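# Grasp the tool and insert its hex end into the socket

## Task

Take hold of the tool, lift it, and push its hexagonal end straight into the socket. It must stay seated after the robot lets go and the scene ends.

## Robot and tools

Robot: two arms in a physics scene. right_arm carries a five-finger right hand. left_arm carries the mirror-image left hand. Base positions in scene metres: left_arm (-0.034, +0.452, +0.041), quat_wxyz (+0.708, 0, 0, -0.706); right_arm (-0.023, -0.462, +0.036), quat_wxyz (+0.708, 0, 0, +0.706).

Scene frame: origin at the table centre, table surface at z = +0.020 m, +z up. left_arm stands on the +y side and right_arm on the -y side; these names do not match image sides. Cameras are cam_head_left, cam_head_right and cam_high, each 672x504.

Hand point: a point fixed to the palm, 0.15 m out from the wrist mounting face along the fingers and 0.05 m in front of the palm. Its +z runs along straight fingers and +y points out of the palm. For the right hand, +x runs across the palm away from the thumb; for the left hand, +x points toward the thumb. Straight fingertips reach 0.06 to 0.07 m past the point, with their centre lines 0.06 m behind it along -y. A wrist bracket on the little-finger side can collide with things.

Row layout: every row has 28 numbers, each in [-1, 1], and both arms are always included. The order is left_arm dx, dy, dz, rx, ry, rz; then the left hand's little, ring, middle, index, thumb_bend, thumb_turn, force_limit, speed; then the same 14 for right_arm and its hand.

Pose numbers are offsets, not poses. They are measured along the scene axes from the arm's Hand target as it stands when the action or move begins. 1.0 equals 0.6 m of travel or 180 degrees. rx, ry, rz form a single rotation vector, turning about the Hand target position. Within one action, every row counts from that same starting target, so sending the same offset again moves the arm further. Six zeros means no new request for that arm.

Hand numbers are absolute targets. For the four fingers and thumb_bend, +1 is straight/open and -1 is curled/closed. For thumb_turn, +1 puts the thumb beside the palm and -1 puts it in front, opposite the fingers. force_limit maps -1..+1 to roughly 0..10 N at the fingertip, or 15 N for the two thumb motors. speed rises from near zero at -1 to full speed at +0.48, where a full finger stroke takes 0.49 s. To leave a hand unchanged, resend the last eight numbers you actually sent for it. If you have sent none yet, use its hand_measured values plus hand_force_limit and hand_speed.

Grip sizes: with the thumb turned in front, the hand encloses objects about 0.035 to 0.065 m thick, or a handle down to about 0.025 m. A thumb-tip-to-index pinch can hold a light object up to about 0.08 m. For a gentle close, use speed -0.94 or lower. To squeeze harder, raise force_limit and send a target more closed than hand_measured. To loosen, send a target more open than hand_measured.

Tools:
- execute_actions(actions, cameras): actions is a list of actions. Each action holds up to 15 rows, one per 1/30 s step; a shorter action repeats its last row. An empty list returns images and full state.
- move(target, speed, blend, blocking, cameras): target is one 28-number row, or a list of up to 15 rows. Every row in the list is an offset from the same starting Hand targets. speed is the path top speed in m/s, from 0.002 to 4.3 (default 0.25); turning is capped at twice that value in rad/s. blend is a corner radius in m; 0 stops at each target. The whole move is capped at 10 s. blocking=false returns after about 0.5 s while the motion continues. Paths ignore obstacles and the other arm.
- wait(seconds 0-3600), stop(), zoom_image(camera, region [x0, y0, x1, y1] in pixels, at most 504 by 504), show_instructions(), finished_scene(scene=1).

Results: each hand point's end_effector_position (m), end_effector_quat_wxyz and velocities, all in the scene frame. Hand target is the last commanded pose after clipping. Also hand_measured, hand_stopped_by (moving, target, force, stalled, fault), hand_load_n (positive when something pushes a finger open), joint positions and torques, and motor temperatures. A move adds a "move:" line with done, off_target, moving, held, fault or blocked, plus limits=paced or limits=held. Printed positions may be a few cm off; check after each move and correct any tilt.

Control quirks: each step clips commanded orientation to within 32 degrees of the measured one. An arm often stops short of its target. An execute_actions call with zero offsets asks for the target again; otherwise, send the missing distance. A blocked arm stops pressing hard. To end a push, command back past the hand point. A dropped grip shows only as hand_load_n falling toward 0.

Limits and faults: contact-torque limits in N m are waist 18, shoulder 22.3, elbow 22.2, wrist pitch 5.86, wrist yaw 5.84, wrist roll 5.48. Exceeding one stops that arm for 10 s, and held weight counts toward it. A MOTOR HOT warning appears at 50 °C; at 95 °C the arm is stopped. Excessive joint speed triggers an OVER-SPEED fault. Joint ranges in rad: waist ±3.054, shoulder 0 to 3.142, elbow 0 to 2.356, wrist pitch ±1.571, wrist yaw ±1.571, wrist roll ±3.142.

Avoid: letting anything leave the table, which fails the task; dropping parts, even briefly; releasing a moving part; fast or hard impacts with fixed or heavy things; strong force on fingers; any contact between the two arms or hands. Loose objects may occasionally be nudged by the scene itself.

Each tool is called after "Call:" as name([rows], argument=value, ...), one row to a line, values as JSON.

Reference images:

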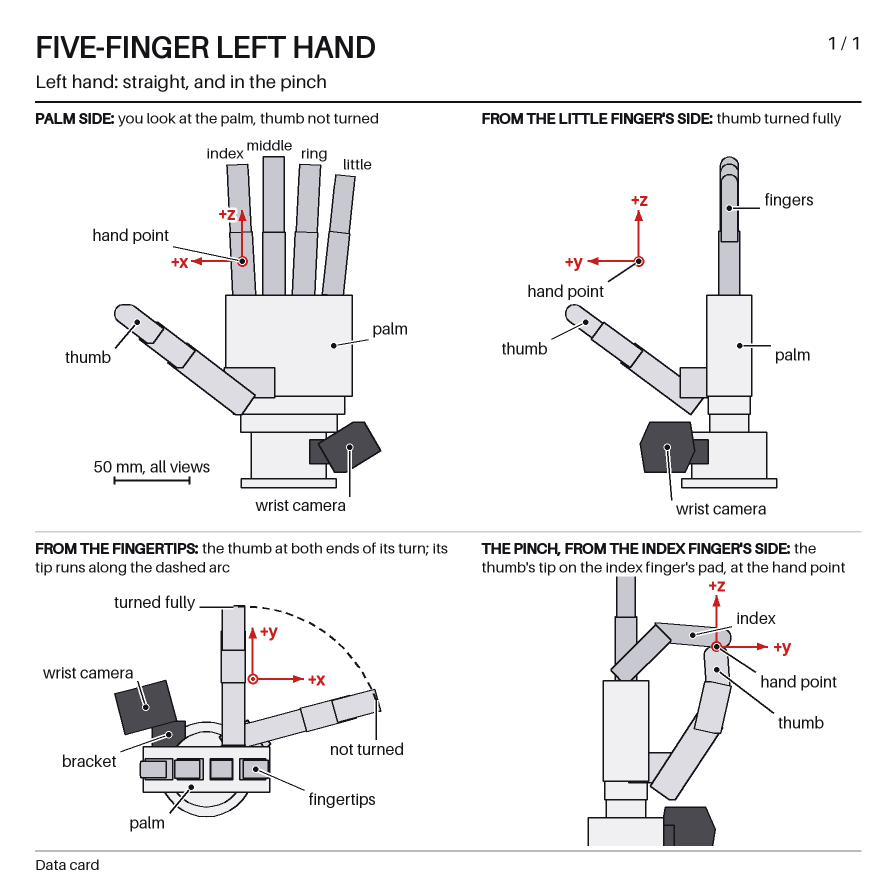

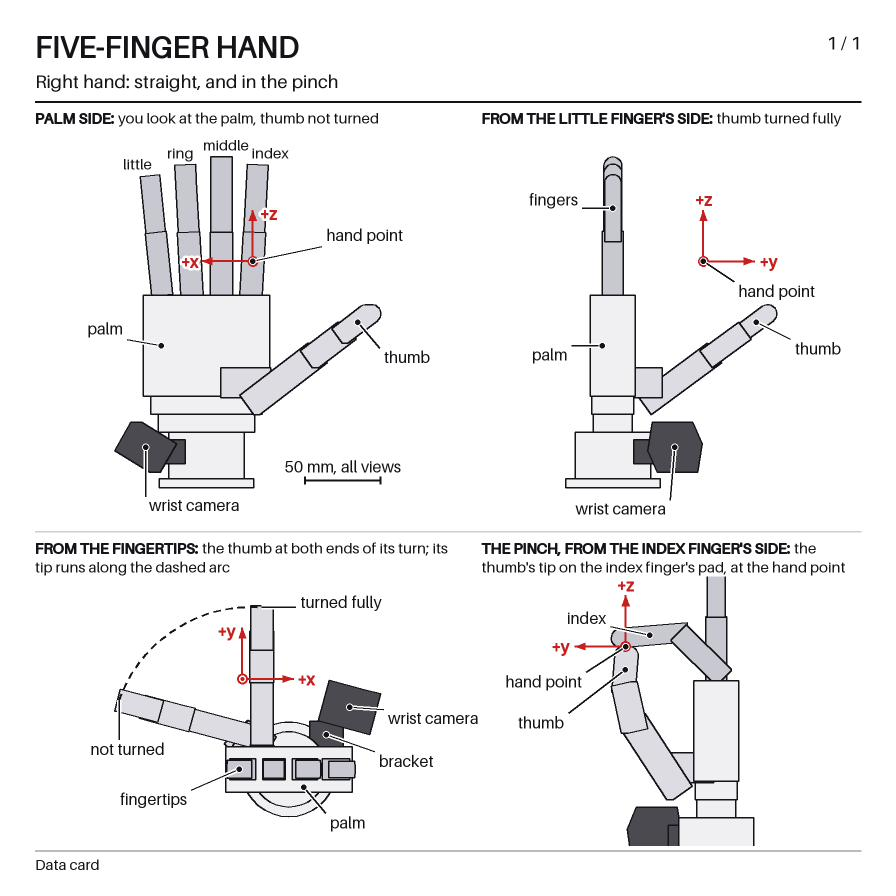

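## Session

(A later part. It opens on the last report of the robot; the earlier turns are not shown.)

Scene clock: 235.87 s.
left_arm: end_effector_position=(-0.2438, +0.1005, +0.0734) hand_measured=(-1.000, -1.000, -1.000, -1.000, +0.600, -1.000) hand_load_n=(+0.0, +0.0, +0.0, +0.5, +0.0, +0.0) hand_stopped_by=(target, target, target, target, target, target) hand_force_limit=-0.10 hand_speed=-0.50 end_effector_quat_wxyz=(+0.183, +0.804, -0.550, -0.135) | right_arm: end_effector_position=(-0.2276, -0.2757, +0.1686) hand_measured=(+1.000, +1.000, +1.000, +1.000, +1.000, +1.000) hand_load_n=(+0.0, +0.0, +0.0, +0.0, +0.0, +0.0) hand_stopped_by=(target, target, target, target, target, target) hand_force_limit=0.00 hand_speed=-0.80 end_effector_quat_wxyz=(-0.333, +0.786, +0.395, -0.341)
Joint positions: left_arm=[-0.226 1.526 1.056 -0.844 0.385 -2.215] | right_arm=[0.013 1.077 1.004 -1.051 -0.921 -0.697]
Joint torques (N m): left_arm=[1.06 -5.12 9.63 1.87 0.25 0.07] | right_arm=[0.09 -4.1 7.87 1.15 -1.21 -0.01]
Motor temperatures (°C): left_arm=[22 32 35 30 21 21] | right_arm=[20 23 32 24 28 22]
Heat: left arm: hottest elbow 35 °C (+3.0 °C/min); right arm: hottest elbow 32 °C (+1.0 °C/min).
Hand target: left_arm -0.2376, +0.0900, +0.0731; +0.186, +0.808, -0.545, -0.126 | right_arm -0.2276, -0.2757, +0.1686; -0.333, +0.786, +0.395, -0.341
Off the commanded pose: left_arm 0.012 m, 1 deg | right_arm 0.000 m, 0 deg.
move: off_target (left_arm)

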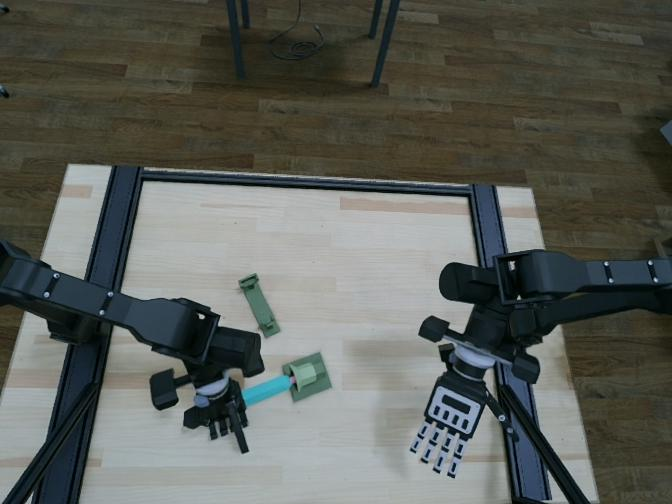

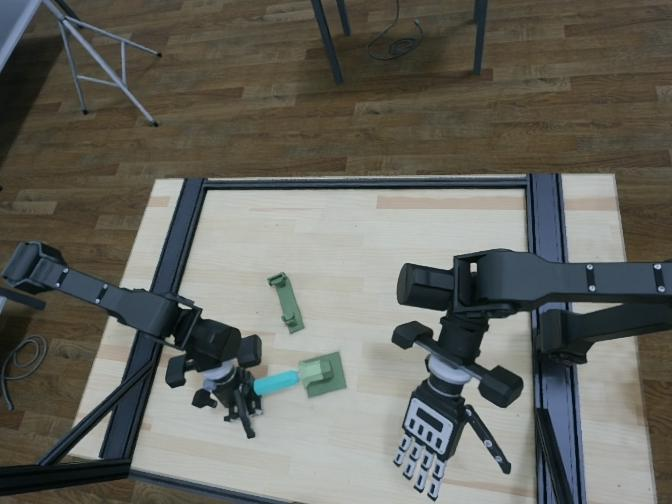

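Call:
move([
  [0.0061,-0.012,0,0,0,0.0028,-1,-1,-1,-1,0.6,-1,-0.1,-0.5,0,0,0,0,0,0,1,1,1,1,1,1,0,-0.8],
  [0.0122,-0.023,0,0,0,0.0056,-1,-1,-1,-1,0.6,-1,-0.1,-0.5,0,0,0,0,0,0,1,1,1,1,1,1,0,-0.8],
], speed=0.04, cameras=["cam_head_left","cam_head_right"])

Call:
zoom_image(camera="cam_head_left", region=[276, 360, 316, 390])

Call:
zoom_image(camera="cam_head_left", region=[225, 355, 325, 430])

Scene clock: 237.07 s.
left_arm: end_effector_position=(-0.2435, +0.0983, +0.0724) hand_measured=(-1.000, -1.000, -1.000, -1.000, +0.600, -1.000) hand_load_n=(+0.0, +0.0, +0.5, +0.0, +0.0, +0.0) hand_stopped_by=(target, target, target, target, target, target) hand_force_limit=-0.10 hand_speed=-0.50 end_effector_quat_wxyz=(+0.177, +0.806, -0.546, -0.147) | right_arm: end_effector_position=(-0.2276, -0.2757, +0.1686) hand_measured=(+1.000, +1.000, +1.000, +1.000, +1.000, +1.000) hand_load_n=(+0.0, +0.0, +0.0, -0.5, +0.0, +0.0) hand_stopped_by=(target, target, target, target, target, target) hand_force_limit=0.00 hand_speed=-0.80 end_effector_quat_wxyz=(-0.333, +0.786, +0.395, -0.341)
Joint positions: left_arm=[-0.21 1.557 1.084 -0.866 0.406 -2.205] | right_arm=[0.013 1.077 1.004 -1.051 -0.921 -0.697]
Joint torques (N m): left_arm=[2.08 -4.96 10.74 3.06 -0.45 0.08] | right_arm=[0.12 -4.13 7.86 1.14 -1.19 0.04]
Heat: left arm: hottest elbow 35 °C (+2.0 °C/min); right arm: hottest elbow 32 °C (+1.0 °C/min).
Hand target: left_arm -0.2303, +0.0762, +0.0732; +0.187, +0.812, -0.538, -0.124 | right_arm -0.2276, -0.2757, +0.1686; -0.333, +0.786, +0.395, -0.341
Off the commanded pose: left_arm 0.026 m, 3 deg | right_arm 0.000 m, 0 deg.
move: off_target (left_arm)

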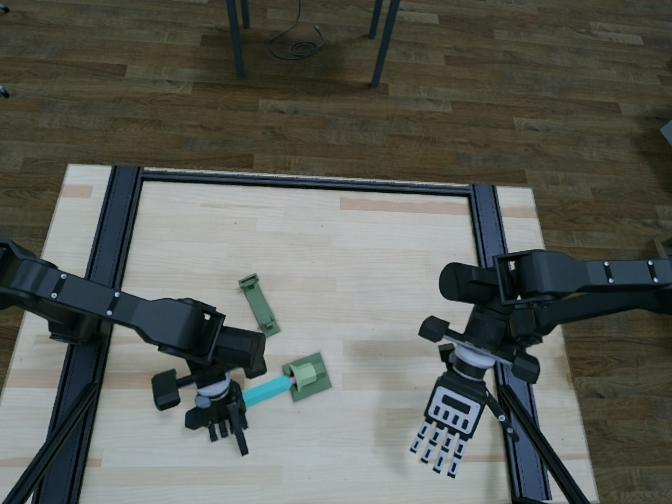

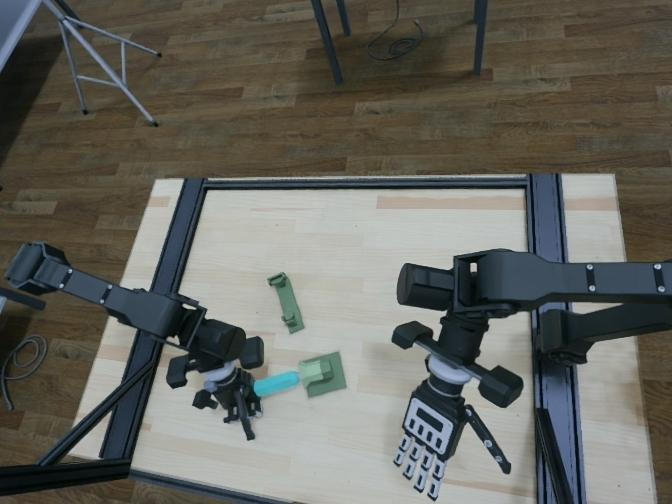

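Scaled by 12.600 from the camera's image (finer frame: 960x720).

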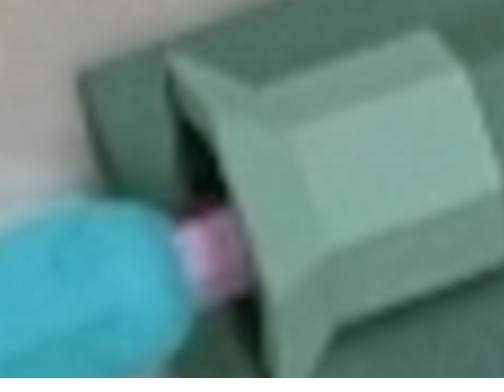

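Scaled by 5.040 from the camera's image (finer frame: 960x720).

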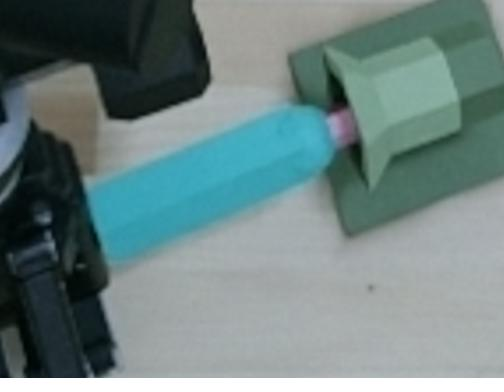

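Call:
move([
  [-0.0325,0.0785,0,0,0,-0.0056,-1,-1,-1,-1,0.6,-1,-0.1,-0.5,0,0,0,0,0,0,1,1,1,1,1,1,0,-0.8],
  [-0.17,0.26,0.08,0,0,-0.0056,-1,-1,-1,-1,0.6,-1,-0.1,-0.5,0,0,0,0,0,0,1,1,1,1,1,1,0,-0.8],
], speed=[0.05,0.15], blend=[0.02,0], cameras=["all"])

Call:
zoom_image(camera="cam_high", region=[365, 295, 405, 325])

Call:
zoom_image(camera="cam_high", region=[350, 270, 450, 370])

Call:
zoom_image(camera="cam_head_left", region=[276, 360, 316, 390])

Call:
zoom_image(camera="cam_head_left", region=[232, 380, 272, 410])

Scene clock: 239.93 s.
left_arm: end_effector_position=(-0.3310, +0.2331, +0.1159) hand_measured=(-1.000, -1.000, -1.000, -1.000, +0.600, -1.000) hand_load_n=(+0.0, +0.0, +0.5, +0.0, +0.0, +0.0) hand_stopped_by=(target, target, target, target, target, target) hand_force_limit=-0.10 hand_speed=-0.50 end_effector_quat_wxyz=(+0.181, +0.808, -0.546, -0.125) | right_arm: end_effector_position=(-0.2276, -0.2757, +0.1686) hand_measured=(+1.000, +1.000, +1.000, +1.000, +1.000, +1.000) hand_load_n=(+0.0, +0.0, +0.0, +0.0, +0.0, +0.0) hand_stopped_by=(target, target, target, target, target, target) hand_force_limit=0.00 hand_speed=-0.80 end_effector_quat_wxyz=(-0.333, +0.786, +0.395, -0.341)
Joint positions: left_arm=[-0.873 1.18 0.952 -0.921 0.138 -2.853] | right_arm=[0.013 1.077 1.004 -1.051 -0.921 -0.697]
Joint torques (N m): left_arm=[-0.22 -5.1 9.4 1.48 0.2 -0.06] | right_arm=[0.06 -4.26 7.98 1.14 -1.19 -0.02]
Heat: left arm: hottest elbow 35 °C (+2.0 °C/min); right arm: hottest elbow 32 °C (+1.0 °C/min).
Hand target: left_arm -0.3323, +0.2322, +0.1212; +0.186, +0.808, -0.545, -0.126 | right_arm -0.2276, -0.2757, +0.1686; -0.333, +0.786, +0.395, -0.341
Off the commanded pose: left_arm 0.005 m, 1 deg | right_arm 0.000 m, 0 deg.
move: done

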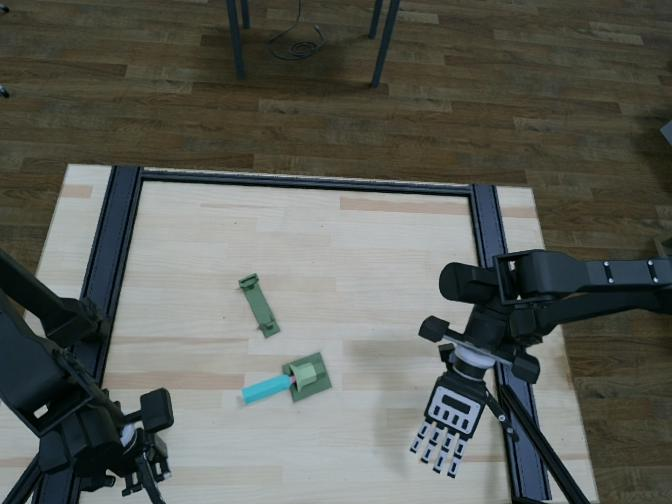

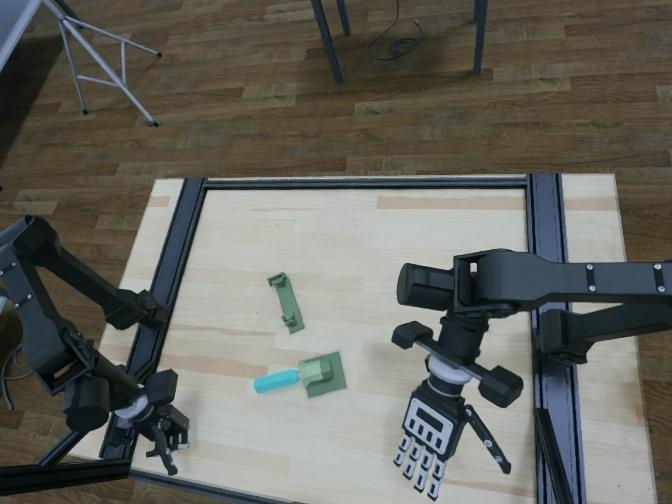

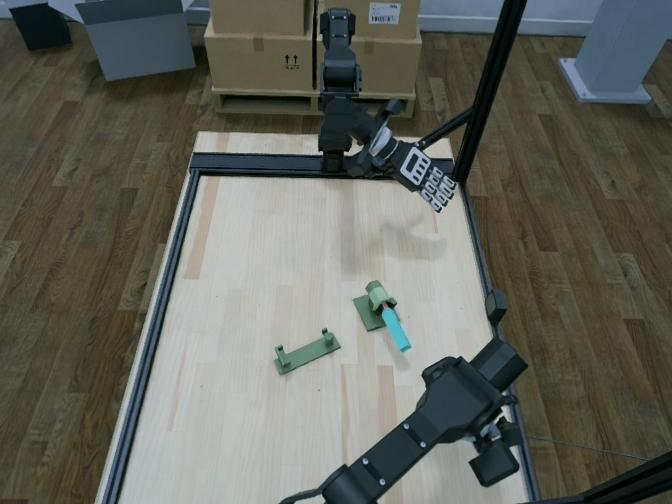

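Scaled by 12.600 from the camera's image (finer frame: 960x720).

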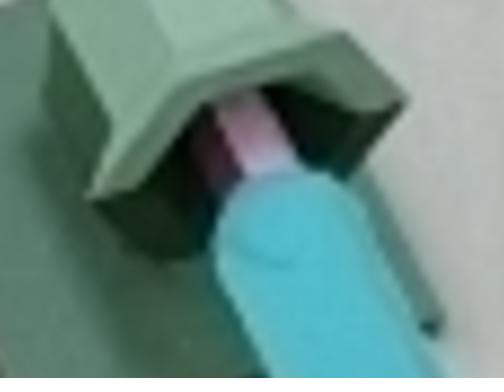

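Scaled by 5.040 from the camera's image (finer frame: 960x720).

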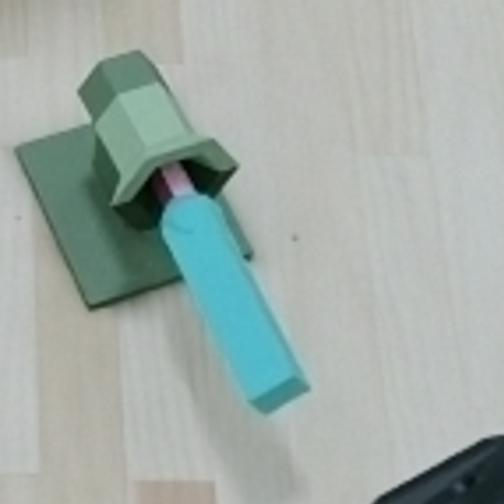

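Scaled by 12.600 from the camera's image (finer frame: 960x720).

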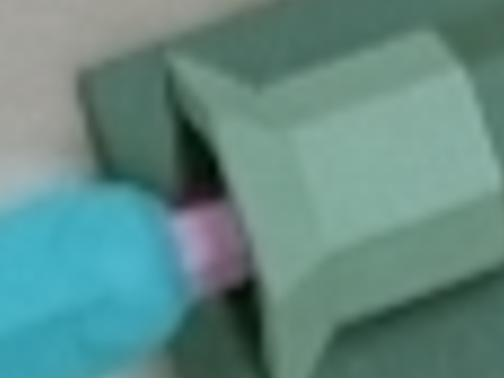

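Scaled by 12.600 from the camera's image (finer frame: 960x720).

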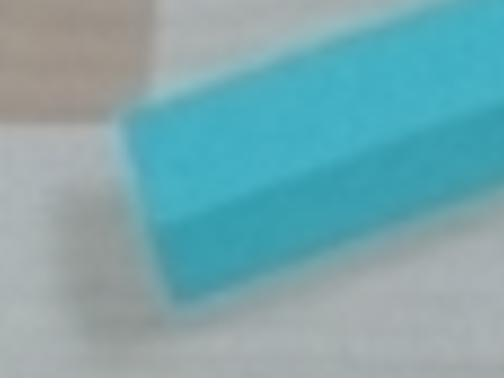

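Call:
move([
  [0.135,-0.1842,-0.0853,-0.0131,-0.0047,0.0111,-1,-1,-1,-1,0.6,-1,-0.1,-0.5,0,0,0,0,0,0,1,1,1,1,1,1,0,-0.8],
  [0.154,-0.234,-0.0853,-0.0131,-0.0047,0.0111,-1,-1,-1,-1,0.6,-1,-0.1,-0.5,0,0,0,0,0,0,1,1,1,1,1,1,0,-0.8],
], speed=[0.12,0.03], cameras=["cam_head_left","cam_head_right"])

Call:
zoom_image(camera="cam_head_left", region=[225, 355, 325, 430])

Call:
zoom_image(camera="cam_head_left", region=[276, 360, 316, 390])

Scene clock: 250.43 s.
left_arm: end_effector_position=(-0.2430, +0.0979, +0.0702) hand_measured=(-1.000, -1.000, -1.000, -1.000, +0.600, -1.000) hand_load_n=(+0.0, +0.0, +0.0, +0.0, +0.0, +0.0) hand_stopped_by=(target, target, target, target, target, target) hand_force_limit=-0.10 hand_speed=-0.50 end_effector_quat_wxyz=(+0.201, +0.812, -0.538, -0.109) | right_arm: end_effector_position=(-0.2276, -0.2757, +0.1686) hand_measured=(+1.000, +1.000, +1.000, +1.000, +1.000, +1.000) hand_load_n=(+0.0, +0.0, +0.0, +0.0, +0.0, +0.0) hand_stopped_by=(target, target, target, target, target, target) hand_force_limit=0.00 hand_speed=-0.80 end_effector_quat_wxyz=(-0.333, +0.786, +0.395, -0.341)
Joint positions: left_arm=[-0.266 1.469 0.977 -0.753 0.331 -2.289] | right_arm=[0.013 1.077 1.004 -1.051 -0.921 -0.697]
Joint torques (N m): left_arm=[0.59 -4.99 9.34 1.58 0.44 0.08] | right_arm=[0.09 -4.05 7.94 1.17 -1.18 0.01]
Heat: left arm: hottest elbow 34 °C (+1.0 °C/min); right arm: hottest elbow 32 °C (+1.0 °C/min).
Hand target: left_arm -0.2399, +0.0918, +0.0700; +0.201, +0.814, -0.535, -0.105 | right_arm -0.2276, -0.2757, +0.1686; -0.333, +0.786, +0.395, -0.341
Off the commanded pose: left_arm 0.007 m, 1 deg | right_arm 0.000 m, 0 deg.
move: done

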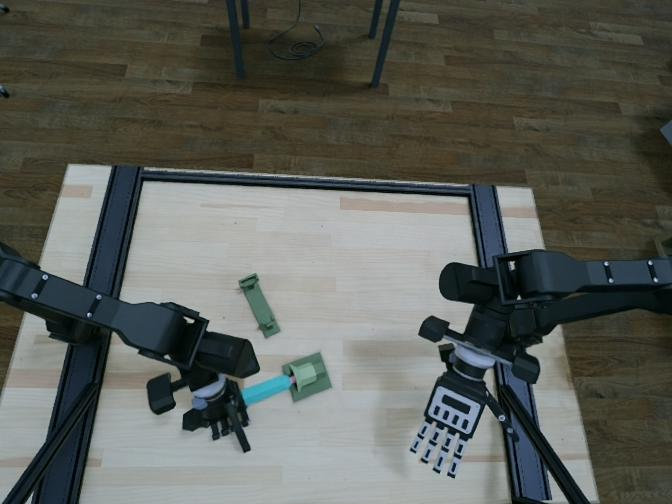

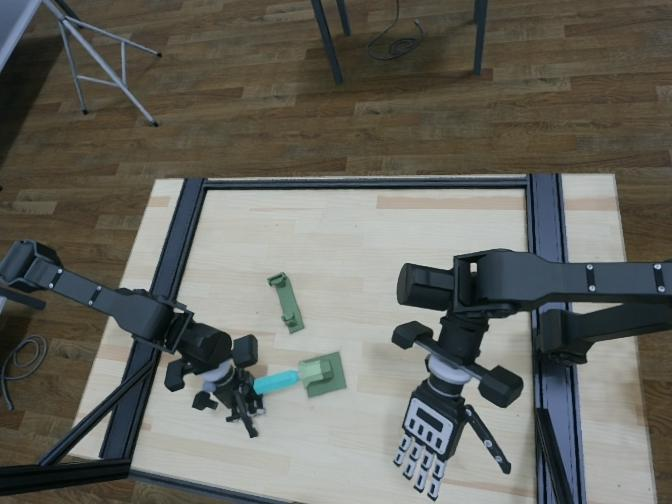

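Scaled by 5.040 from the camera's image (finer frame: 960x720).

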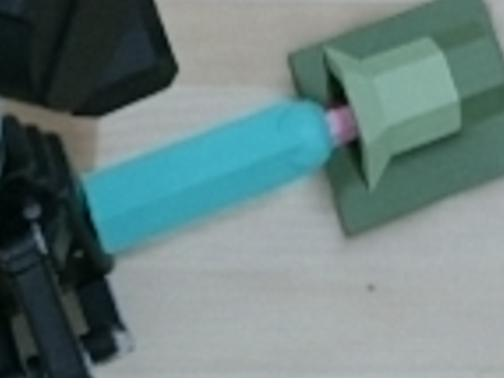

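Scaled by 12.600 from the camera's image (finer frame: 960x720).

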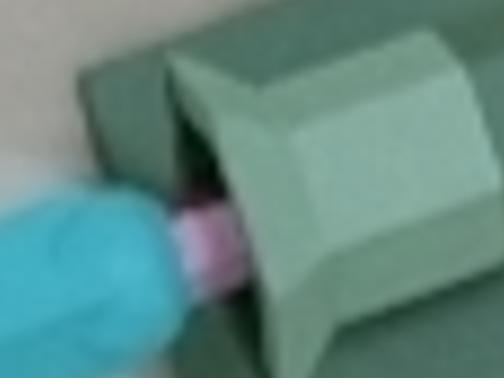

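Call:
move([
  [0.0028,-0.0078,0.0,0,0,0,-1,-1,-1,-1,0.6,-1,-0.1,-0.5,0,0,0,0,0,0,1,1,1,1,1,1,0,-0.8],
  [0.0028,-0.0078,0.0167,0,0,0,-1,-1,-1,-1,0.6,-1,-0.1,-0.5,0,0,0,0,0,0,1,1,1,1,1,1,0,-0.8],
], speed=0.02, cameras=["cam_head_left","cam_head_right"])

Call:
zoom_image(camera="cam_head_left", region=[276, 360, 316, 390])

Scene clock: 251.97 s.
left_arm: end_effector_position=(-0.2432, +0.0976, +0.0753) hand_measured=(-1.000, -1.000, -1.000, -1.000, +0.600, -1.000) hand_load_n=(+0.0, +0.0, +0.0, +0.5, +0.0, +0.0) hand_stopped_by=(target, target, target, target, target, target) hand_force_limit=-0.10 hand_speed=-0.50 end_effector_quat_wxyz=(+0.193, +0.812, -0.539, -0.115) | right_arm: end_effector_position=(-0.2276, -0.2757, +0.1686) hand_measured=(+1.000, +1.000, +1.000, +1.000, +1.000, +1.000) hand_load_n=(+0.0, +0.0, +0.0, +0.0, +0.0, -0.5) hand_stopped_by=(target, target, target, target, target, target) hand_force_limit=0.00 hand_speed=-0.80 end_effector_quat_wxyz=(-0.333, +0.786, +0.395, -0.341)
Joint positions: left_arm=[-0.259 1.485 1.021 -0.801 0.341 -2.278] | right_arm=[0.013 1.077 1.004 -1.051 -0.921 -0.697]
Joint torques (N m): left_arm=[0.83 -6.08 9.94 1.83 0.18 0.06] | right_arm=[0.05 -4.15 7.94 1.12 -1.18 0.02]
Heat: left arm: hottest elbow 35 °C (+2.0 °C/min); right arm: hottest elbow 32 °C (+1.0 °C/min).
Hand target: left_arm -0.2383, +0.0871, +0.0801; +0.201, +0.814, -0.535, -0.105 | right_arm -0.2276, -0.2757, +0.1686; -0.333, +0.786, +0.395, -0.341
Off the commanded pose: left_arm 0.012 m, 2 deg | right_arm 0.000 m, 0 deg.
move: off_target (left_arm)

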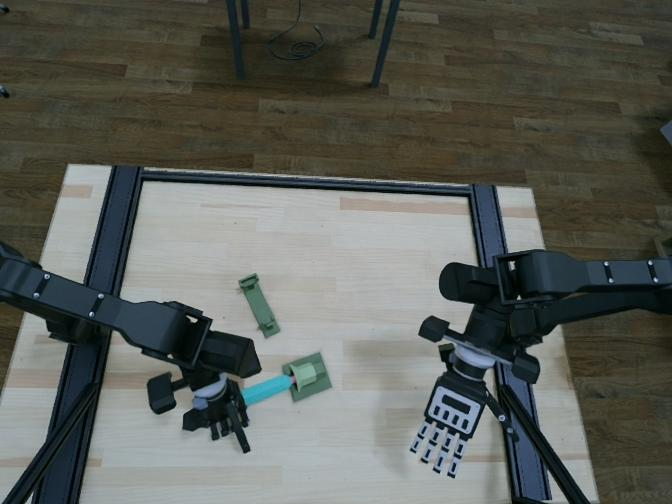

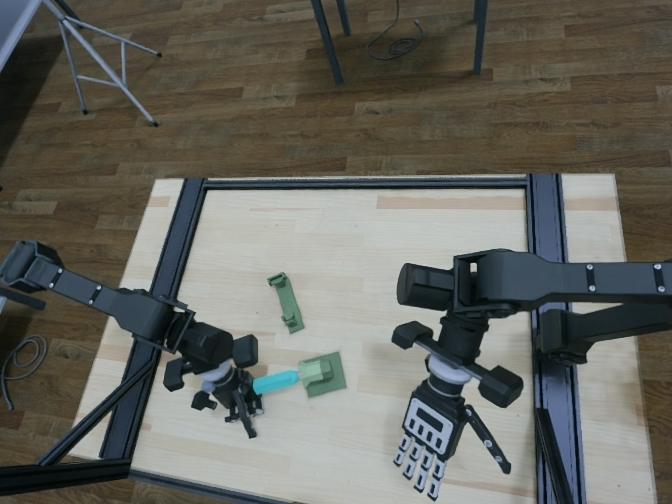

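Scaled by 12.600 from the camera's image (finer frame: 960x720).

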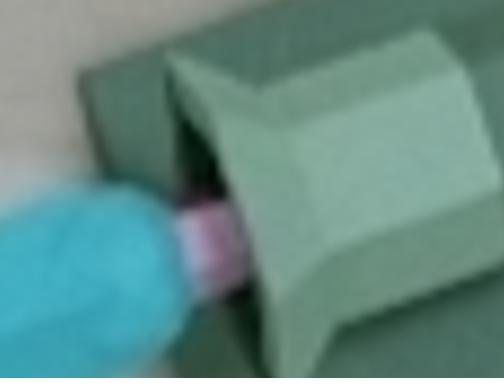

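Call:
move([
  [0.0055,-0.0125,0.005,0,0,0,-1,-1,-1,-1,0.6,-1,-0.1,-0.5,0,0,0,0,0,0,1,1,1,1,1,1,0,-0.8],
  [0.0095,-0.0235,0.008,0,0,0.004,-1,-1,-1,-1,0.6,-1,-0.1,-0.5,0,0,0,0,0,0,1,1,1,1,1,1,0,-0.8],
], speed=0.03, cameras=["cam_head_left","cam_head_right"])

Call:
zoom_image(camera="cam_head_left", region=[276, 360, 316, 390])

Call:
zoom_image(camera="cam_head_left", region=[225, 355, 325, 430])

Scene clock: 253.27 s.
left_arm: end_effector_position=(-0.2432, +0.0948, +0.0776) hand_measured=(-1.000, -1.000, -1.000, -1.000, +0.600, -1.000) hand_load_n=(+0.0, +0.0, +0.0, +0.0, +0.0, +0.0) hand_stopped_by=(target, target, target, target, target, target) hand_force_limit=-0.10 hand_speed=-0.50 end_effector_quat_wxyz=(+0.186, +0.812, -0.539, -0.124) | right_arm: end_effector_position=(-0.2276, -0.2757, +0.1686) hand_measured=(+1.000, +1.000, +1.000, +1.000, +1.000, +1.000) hand_load_n=(+0.0, +0.0, +0.0, +0.0, +0.0, -0.5) hand_stopped_by=(target, target, target, target, target, target) hand_force_limit=0.00 hand_speed=-0.80 end_effector_quat_wxyz=(-0.333, +0.786, +0.395, -0.341)
Joint positions: left_arm=[-0.244 1.517 1.065 -0.838 0.359 -2.261] | right_arm=[0.013 1.077 1.004 -1.051 -0.921 -0.697]
Joint torques (N m): left_arm=[1.87 -5.81 11.34 2.86 -0.32 -0.05] | right_arm=[0.19 -4.14 7.93 1.14 -1.21 0]
Heat: left arm: hottest elbow 35 °C (+2.0 °C/min); right arm: hottest elbow 32 °C (+1.0 °C/min).
Hand target: left_arm -0.2325, +0.0730, +0.0848; +0.202, +0.817, -0.530, -0.104 | right_arm -0.2276, -0.2757, +0.1686; -0.333, +0.786, +0.395, -0.341
Off the commanded pose: left_arm 0.025 m, 3 deg | right_arm 0.000 m, 0 deg.
move: off_target (left_arm)

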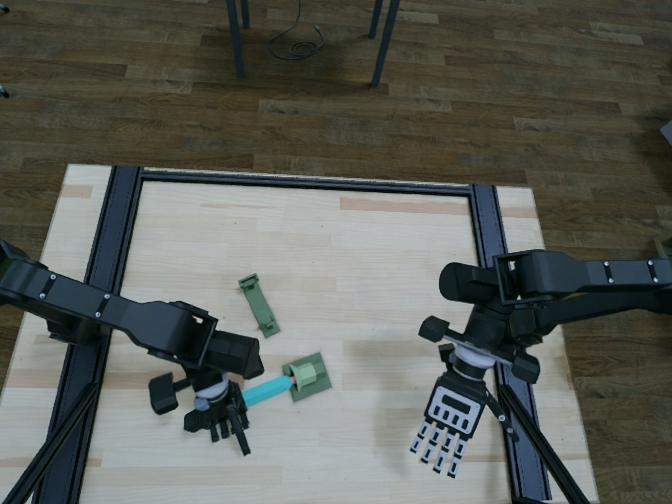

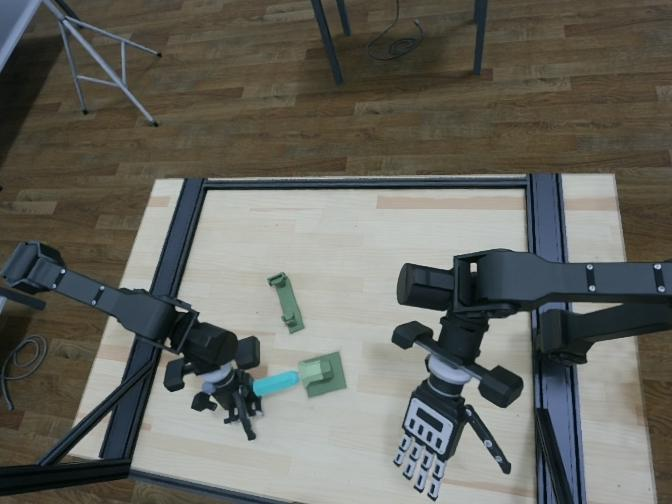

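Scaled by 12.600 from the camera's image (finer frame: 960x720).

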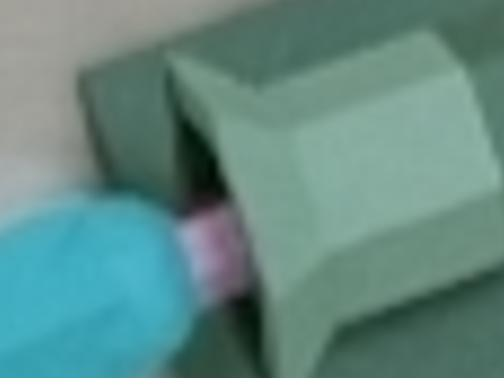

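Scaled by 5.040 from the camera's image (finer frame: 960x720).

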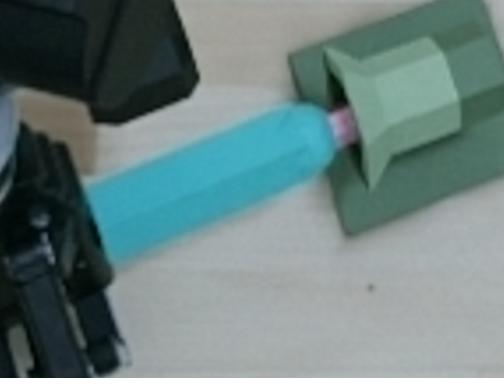

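Call:
move(target=[0.0141,0.0051,0,0,0,0.008,-1,-1,-1,-1,0.6,-1,-0.1,-0.5,0,0,0,0,0,0,1,1,1,1,1,1,0,-0.8], speed=0.02, cameras=["cam_head_left","cam_head_right"])

Call:
zoom_image(camera="cam_head_left", region=[276, 360, 316, 390])

Call:
zoom_image(camera="cam_head_left", region=[225, 355, 325, 430])

Scene clock: 255.37 s.
left_arm: end_effector_position=(-0.2397, +0.0938, +0.0780) hand_measured=(-1.000, -1.000, -1.000, -1.000, +0.600, -1.000) hand_load_n=(+0.0, +0.0, +0.5, +0.0, +0.5, +0.0) hand_stopped_by=(target, target, target, target, target, target) hand_force_limit=-0.10 hand_speed=-0.50 end_effector_quat_wxyz=(+0.187, +0.817, -0.531, -0.126) | right_arm: end_effector_position=(-0.2276, -0.2757, +0.1686) hand_measured=(+1.000, +1.000, +1.000, +1.000, +1.000, +1.000) hand_load_n=(+0.0, +0.0, -0.5, +0.0, +0.0, -0.5) hand_stopped_by=(target, target, target, target, target, target) hand_force_limit=0.00 hand_speed=-0.80 end_effector_quat_wxyz=(-0.333, +0.786, +0.395, -0.341)
Joint positions: left_arm=[-0.234 1.513 1.063 -0.841 0.362 -2.271] | right_arm=[0.013 1.077 1.004 -1.051 -0.921 -0.697]
Joint torques (N m): left_arm=[2.27 -8.19 8.23 3.16 -0.58 -0.1] | right_arm=[0.03 -4.1 7.82 1.13 -1.2 0]
Heat: left arm: hottest elbow 35 °C (+2.0 °C/min); right arm: hottest elbow 32 °C (+1.0 °C/min).
Hand target: left_arm -0.2240, +0.0761, +0.0848; +0.203, +0.824, -0.519, -0.101 | right_arm -0.2276, -0.2757, +0.1686; -0.333, +0.786, +0.395, -0.341
Off the commanded pose: left_arm 0.025 m, 4 deg | right_arm 0.000 m, 0 deg.
move: off_target (left_arm)

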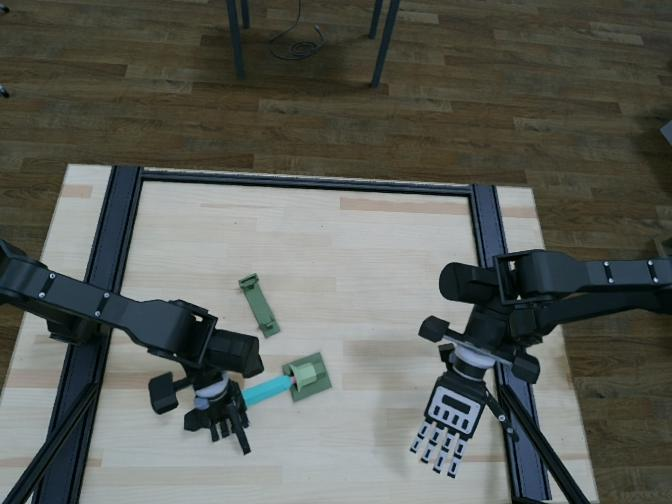

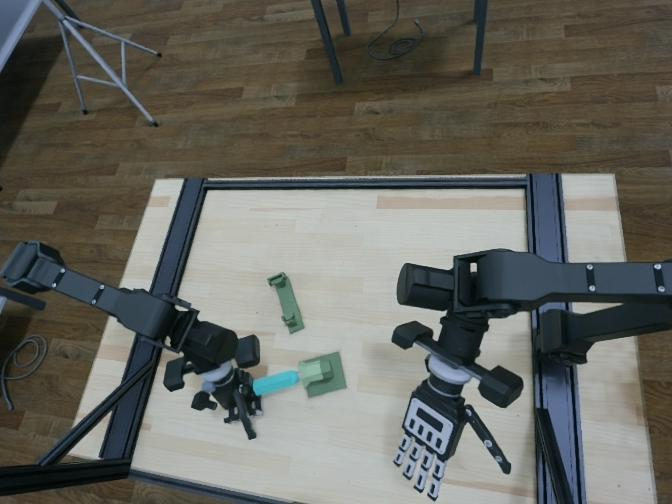

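Scaled by 12.600 from the camera's image (finer frame: 960x720).

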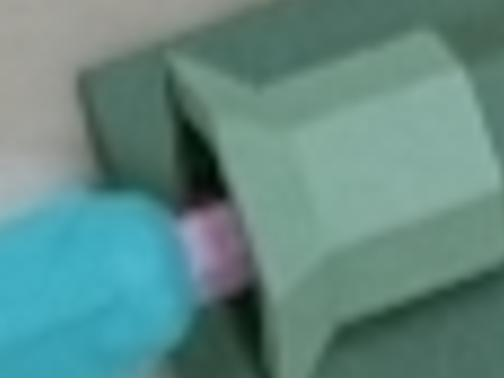

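Scaled by 5.040 from the camera's image (finer frame: 960x720).

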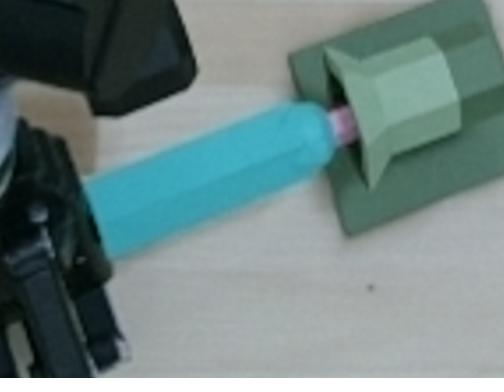

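Call:
move([
  [-0.0105,0.021,-0.006,0,0,-0.004,-1,-1,-1,-1,0.6,-1,-0.1,-0.5,0,0,0,0,0,0,1,1,1,1,1,1,0,-0.8],
  [-0.045,0.1,-0.006,0,0,-0.01,-1,-1,-1,-1,0.6,-1,-0.1,-0.5,0,0,0,0,0,0,1,1,1,1,1,1,0,-0.8],
  [-0.17,0.26,0.08,0,0,-0.01,-1,-1,-1,-1,0.6,-1,-0.1,-0.5,0,0,0,0,0,0,1,1,1,1,1,1,0,-0.8],
], speed=[0.03,0.05,0.12], blend=[0.003,0.02,0], cameras=["all"])

Call:
zoom_image(camera="cam_high", region=[365, 295, 405, 325])

Call:
zoom_image(camera="cam_high", region=[350, 270, 450, 370])

Call:
zoom_image(camera="cam_head_left", region=[276, 360, 316, 390])

Call:
zoom_image(camera="cam_head_left", region=[232, 380, 272, 410])

Call:
zoom_image(camera="cam_head_right", region=[240, 350, 340, 425])

Scene clock: 259.00 s.
left_arm: end_effector_position=(-0.3248, +0.2329, +0.1278) hand_measured=(-1.000, -1.000, -1.000, -1.000, +0.600, -1.000) hand_load_n=(+0.0, +0.0, +0.0, +0.0, +0.0, +0.0) hand_stopped_by=(target, target, target, target, target, target) hand_force_limit=-0.10 hand_speed=-0.50 end_effector_quat_wxyz=(+0.197, +0.816, -0.533, -0.103) | right_arm: end_effector_position=(-0.2276, -0.2757, +0.1686) hand_measured=(+1.000, +1.000, +1.000, +1.000, +1.000, +1.000) hand_load_n=(+0.0, -0.5, +0.0, +0.0, +0.0, +0.0) hand_stopped_by=(target, target, target, target, target, target) hand_force_limit=0.00 hand_speed=-0.80 end_effector_quat_wxyz=(-0.333, +0.786, +0.395, -0.341)
Joint positions: left_arm=[-0.935 1.142 0.967 -0.951 0.057 -2.928] | right_arm=[0.013 1.077 1.004 -1.051 -0.921 -0.697]
Joint torques (N m): left_arm=[-0.32 -4.73 9.56 1.55 0.02 -0.07] | right_arm=[0.02 -4.15 7.87 1.18 -1.19 0.01]
Heat: left arm: hottest elbow 35 °C (+3.0 °C/min); right arm: hottest elbow 32 °C (+0.0 °C/min).
Hand target: left_arm -0.3261, +0.2321, +0.1328; +0.201, +0.816, -0.532, -0.105 | right_arm -0.2276, -0.2757, +0.1686; -0.333, +0.786, +0.395, -0.341
Off the commanded pose: left_arm 0.005 m, 1 deg | right_arm 0.000 m, 0 deg.
move: done

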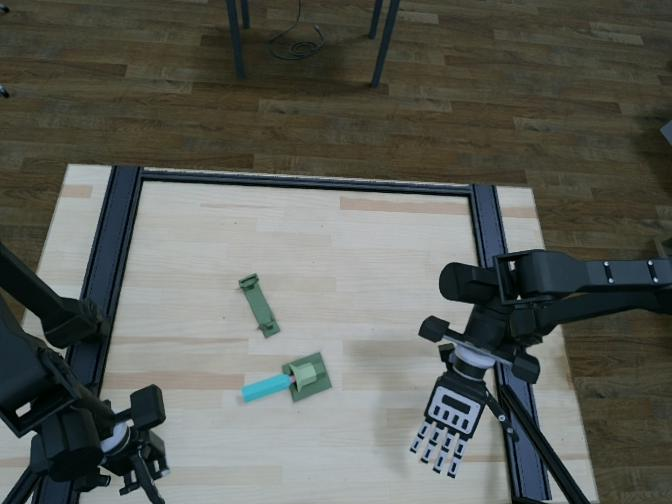

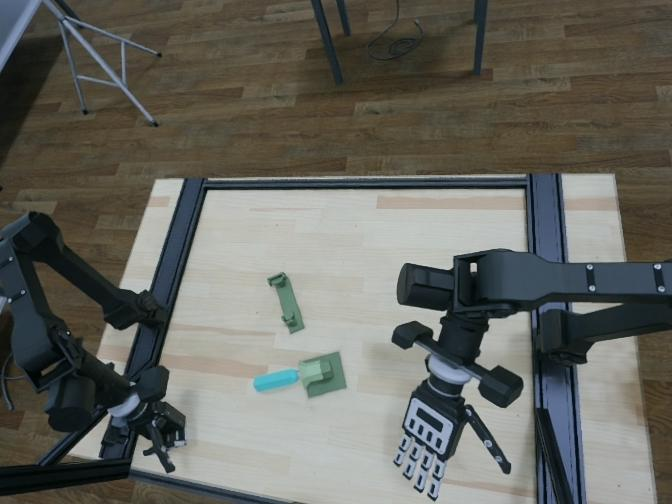

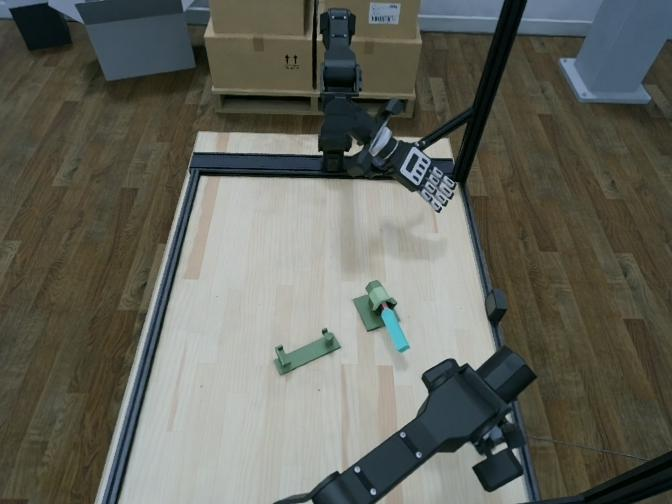

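Scaled by 12.600 from the camera's image (finer frame: 960x720).

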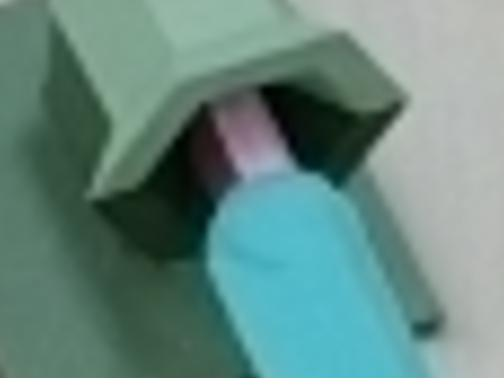

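Scaled by 5.040 from the camera's image (finer frame: 960x720).

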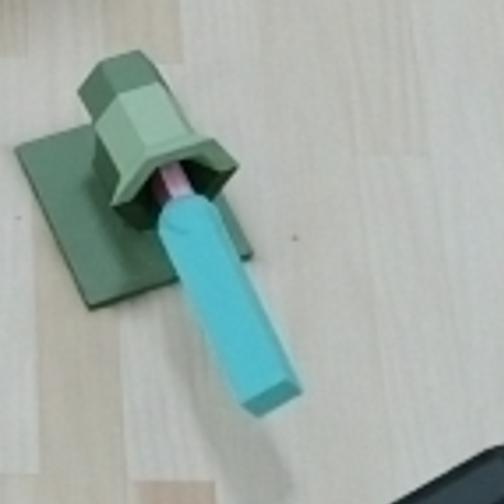

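Scaled by 12.600 from the camera's image (finer frame: 960x720).

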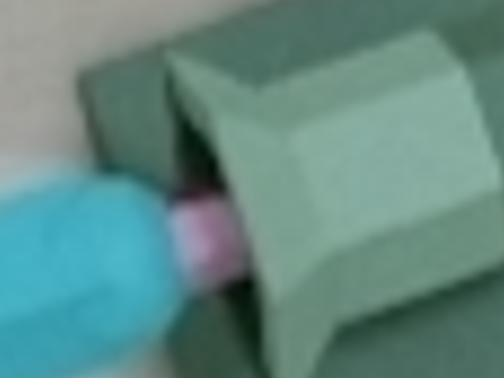

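Scaled by 12.600 from the camera's image (finer frame: 960x720).

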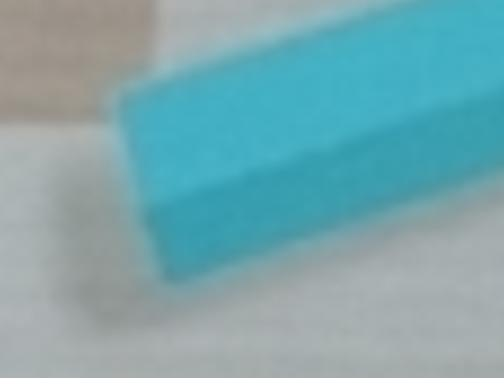

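Scaled by 5.040 from the camera's image (finer frame: 960x720).

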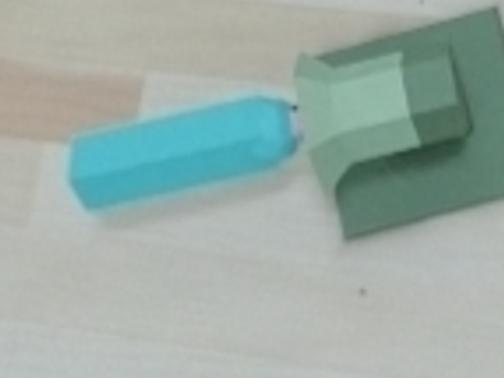

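Call:
move([
  [0.1733,-0.1243,-0.0918,-0.0108,0.0133,-0.0412,0.1,0.1,0.1,0.1,0.6,-1,-0.1,-0.5,0,0,0,0,0,0,1,1,1,1,1,1,0,-0.8],
  [0.187,-0.168,-0.0891,-0.0108,0.0133,-0.0412,0.1,0.1,0.1,0.1,0.6,-1,-0.1,-0.5,0,0,0,0,0,0,1,1,1,1,1,1,0,-0.8],
], speed=[0.12,0.06], blend=[0.005,0], cameras=["cam_head_left","cam_head_right"])

Call:
zoom_image(camera="cam_head_left", region=[205, 350, 305, 425])

Call:
zoom_image(camera="cam_head_right", region=[210, 350, 310, 425])

Scene clock: 266.70 s.
left_arm: end_effector_position=(-0.2140, +0.1332, +0.0795) hand_measured=(+0.100, +0.100, +0.100, +0.100, +0.600, -1.000) hand_load_n=(+0.0, +0.0, +0.0, +0.0, +0.0, +0.0) hand_stopped_by=(target, target, target, target, target, target) hand_force_limit=-0.10 hand_speed=-0.50 end_effector_quat_wxyz=(+0.220, +0.773, -0.582, -0.124) | right_arm: end_effector_position=(-0.2276, -0.2757, +0.1686) hand_measured=(+1.000, +1.000, +1.000, +1.000, +1.000, +1.000) hand_load_n=(+0.0, +0.0, +0.0, +0.0, +0.0, +0.0) hand_stopped_by=(target, target, target, target, target, target) hand_force_limit=0.00 hand_speed=-0.80 end_effector_quat_wxyz=(-0.333, +0.786, +0.395, -0.341)
Joint positions: left_arm=[-0.09 1.348 0.881 -0.843 0.443 -1.998] | right_arm=[0.013 1.077 1.004 -1.051 -0.921 -0.697]
Joint torques (N m): left_arm=[0.07 -4.11 8.71 1.09 0.97 0.1] | right_arm=[0.07 -4.18 7.92 1.18 -1.18 0.02]
Heat: left arm: hottest elbow 35 °C (+3.0 °C/min); right arm: hottest elbow 32 °C (+0.0 °C/min).
Hand target: left_arm -0.2139, +0.1313, +0.0793; +0.219, +0.773, -0.581, -0.125 | right_arm -0.2276, -0.2757, +0.1686; -0.333, +0.786, +0.395, -0.341
Off the commanded pose: left_arm 0.002 m, 0 deg | right_arm 0.000 m, 0 deg.
move: done

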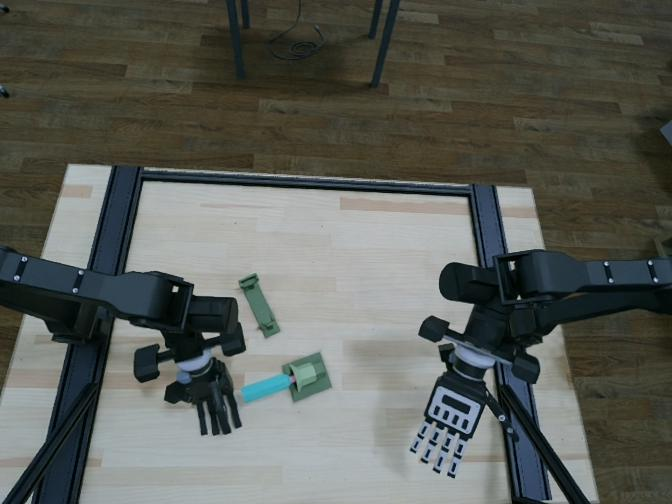

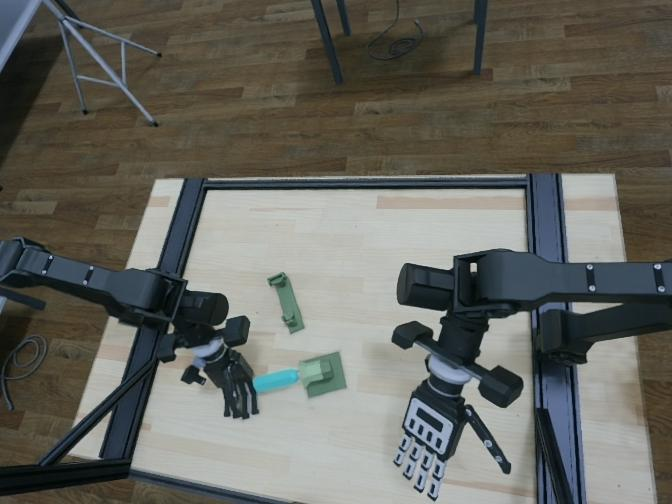

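Scaled by 5.040 from the camera's image (finer frame: 960x720).

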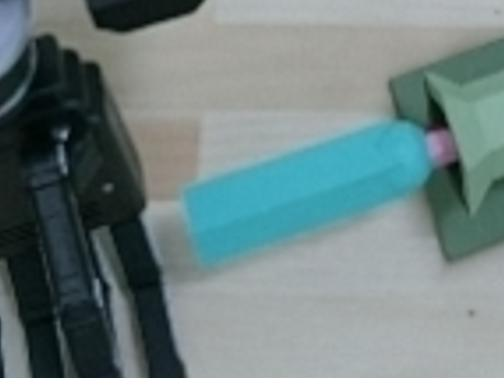

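Scaled by 5.040 from the camera's image (finer frame: 960x720).

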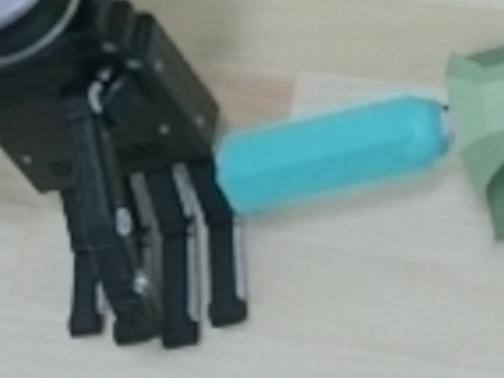

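Call:
zoom_image(camera="cam_head_left", region=[215, 370, 255, 410])

Call:
zoom_image(camera="cam_head_right", region=[230, 365, 270, 405])

Scaled by 12.600 from the camera's image (finer frame: 960x720).

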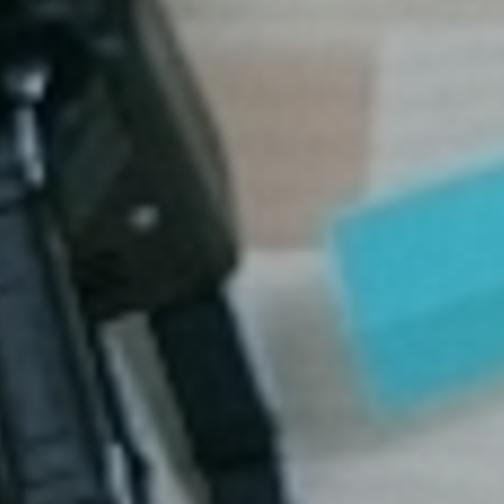

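Scaled by 12.600 from the camera's image (finer frame: 960x720).

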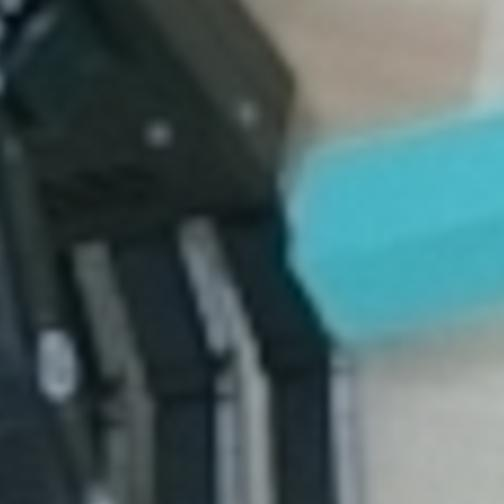

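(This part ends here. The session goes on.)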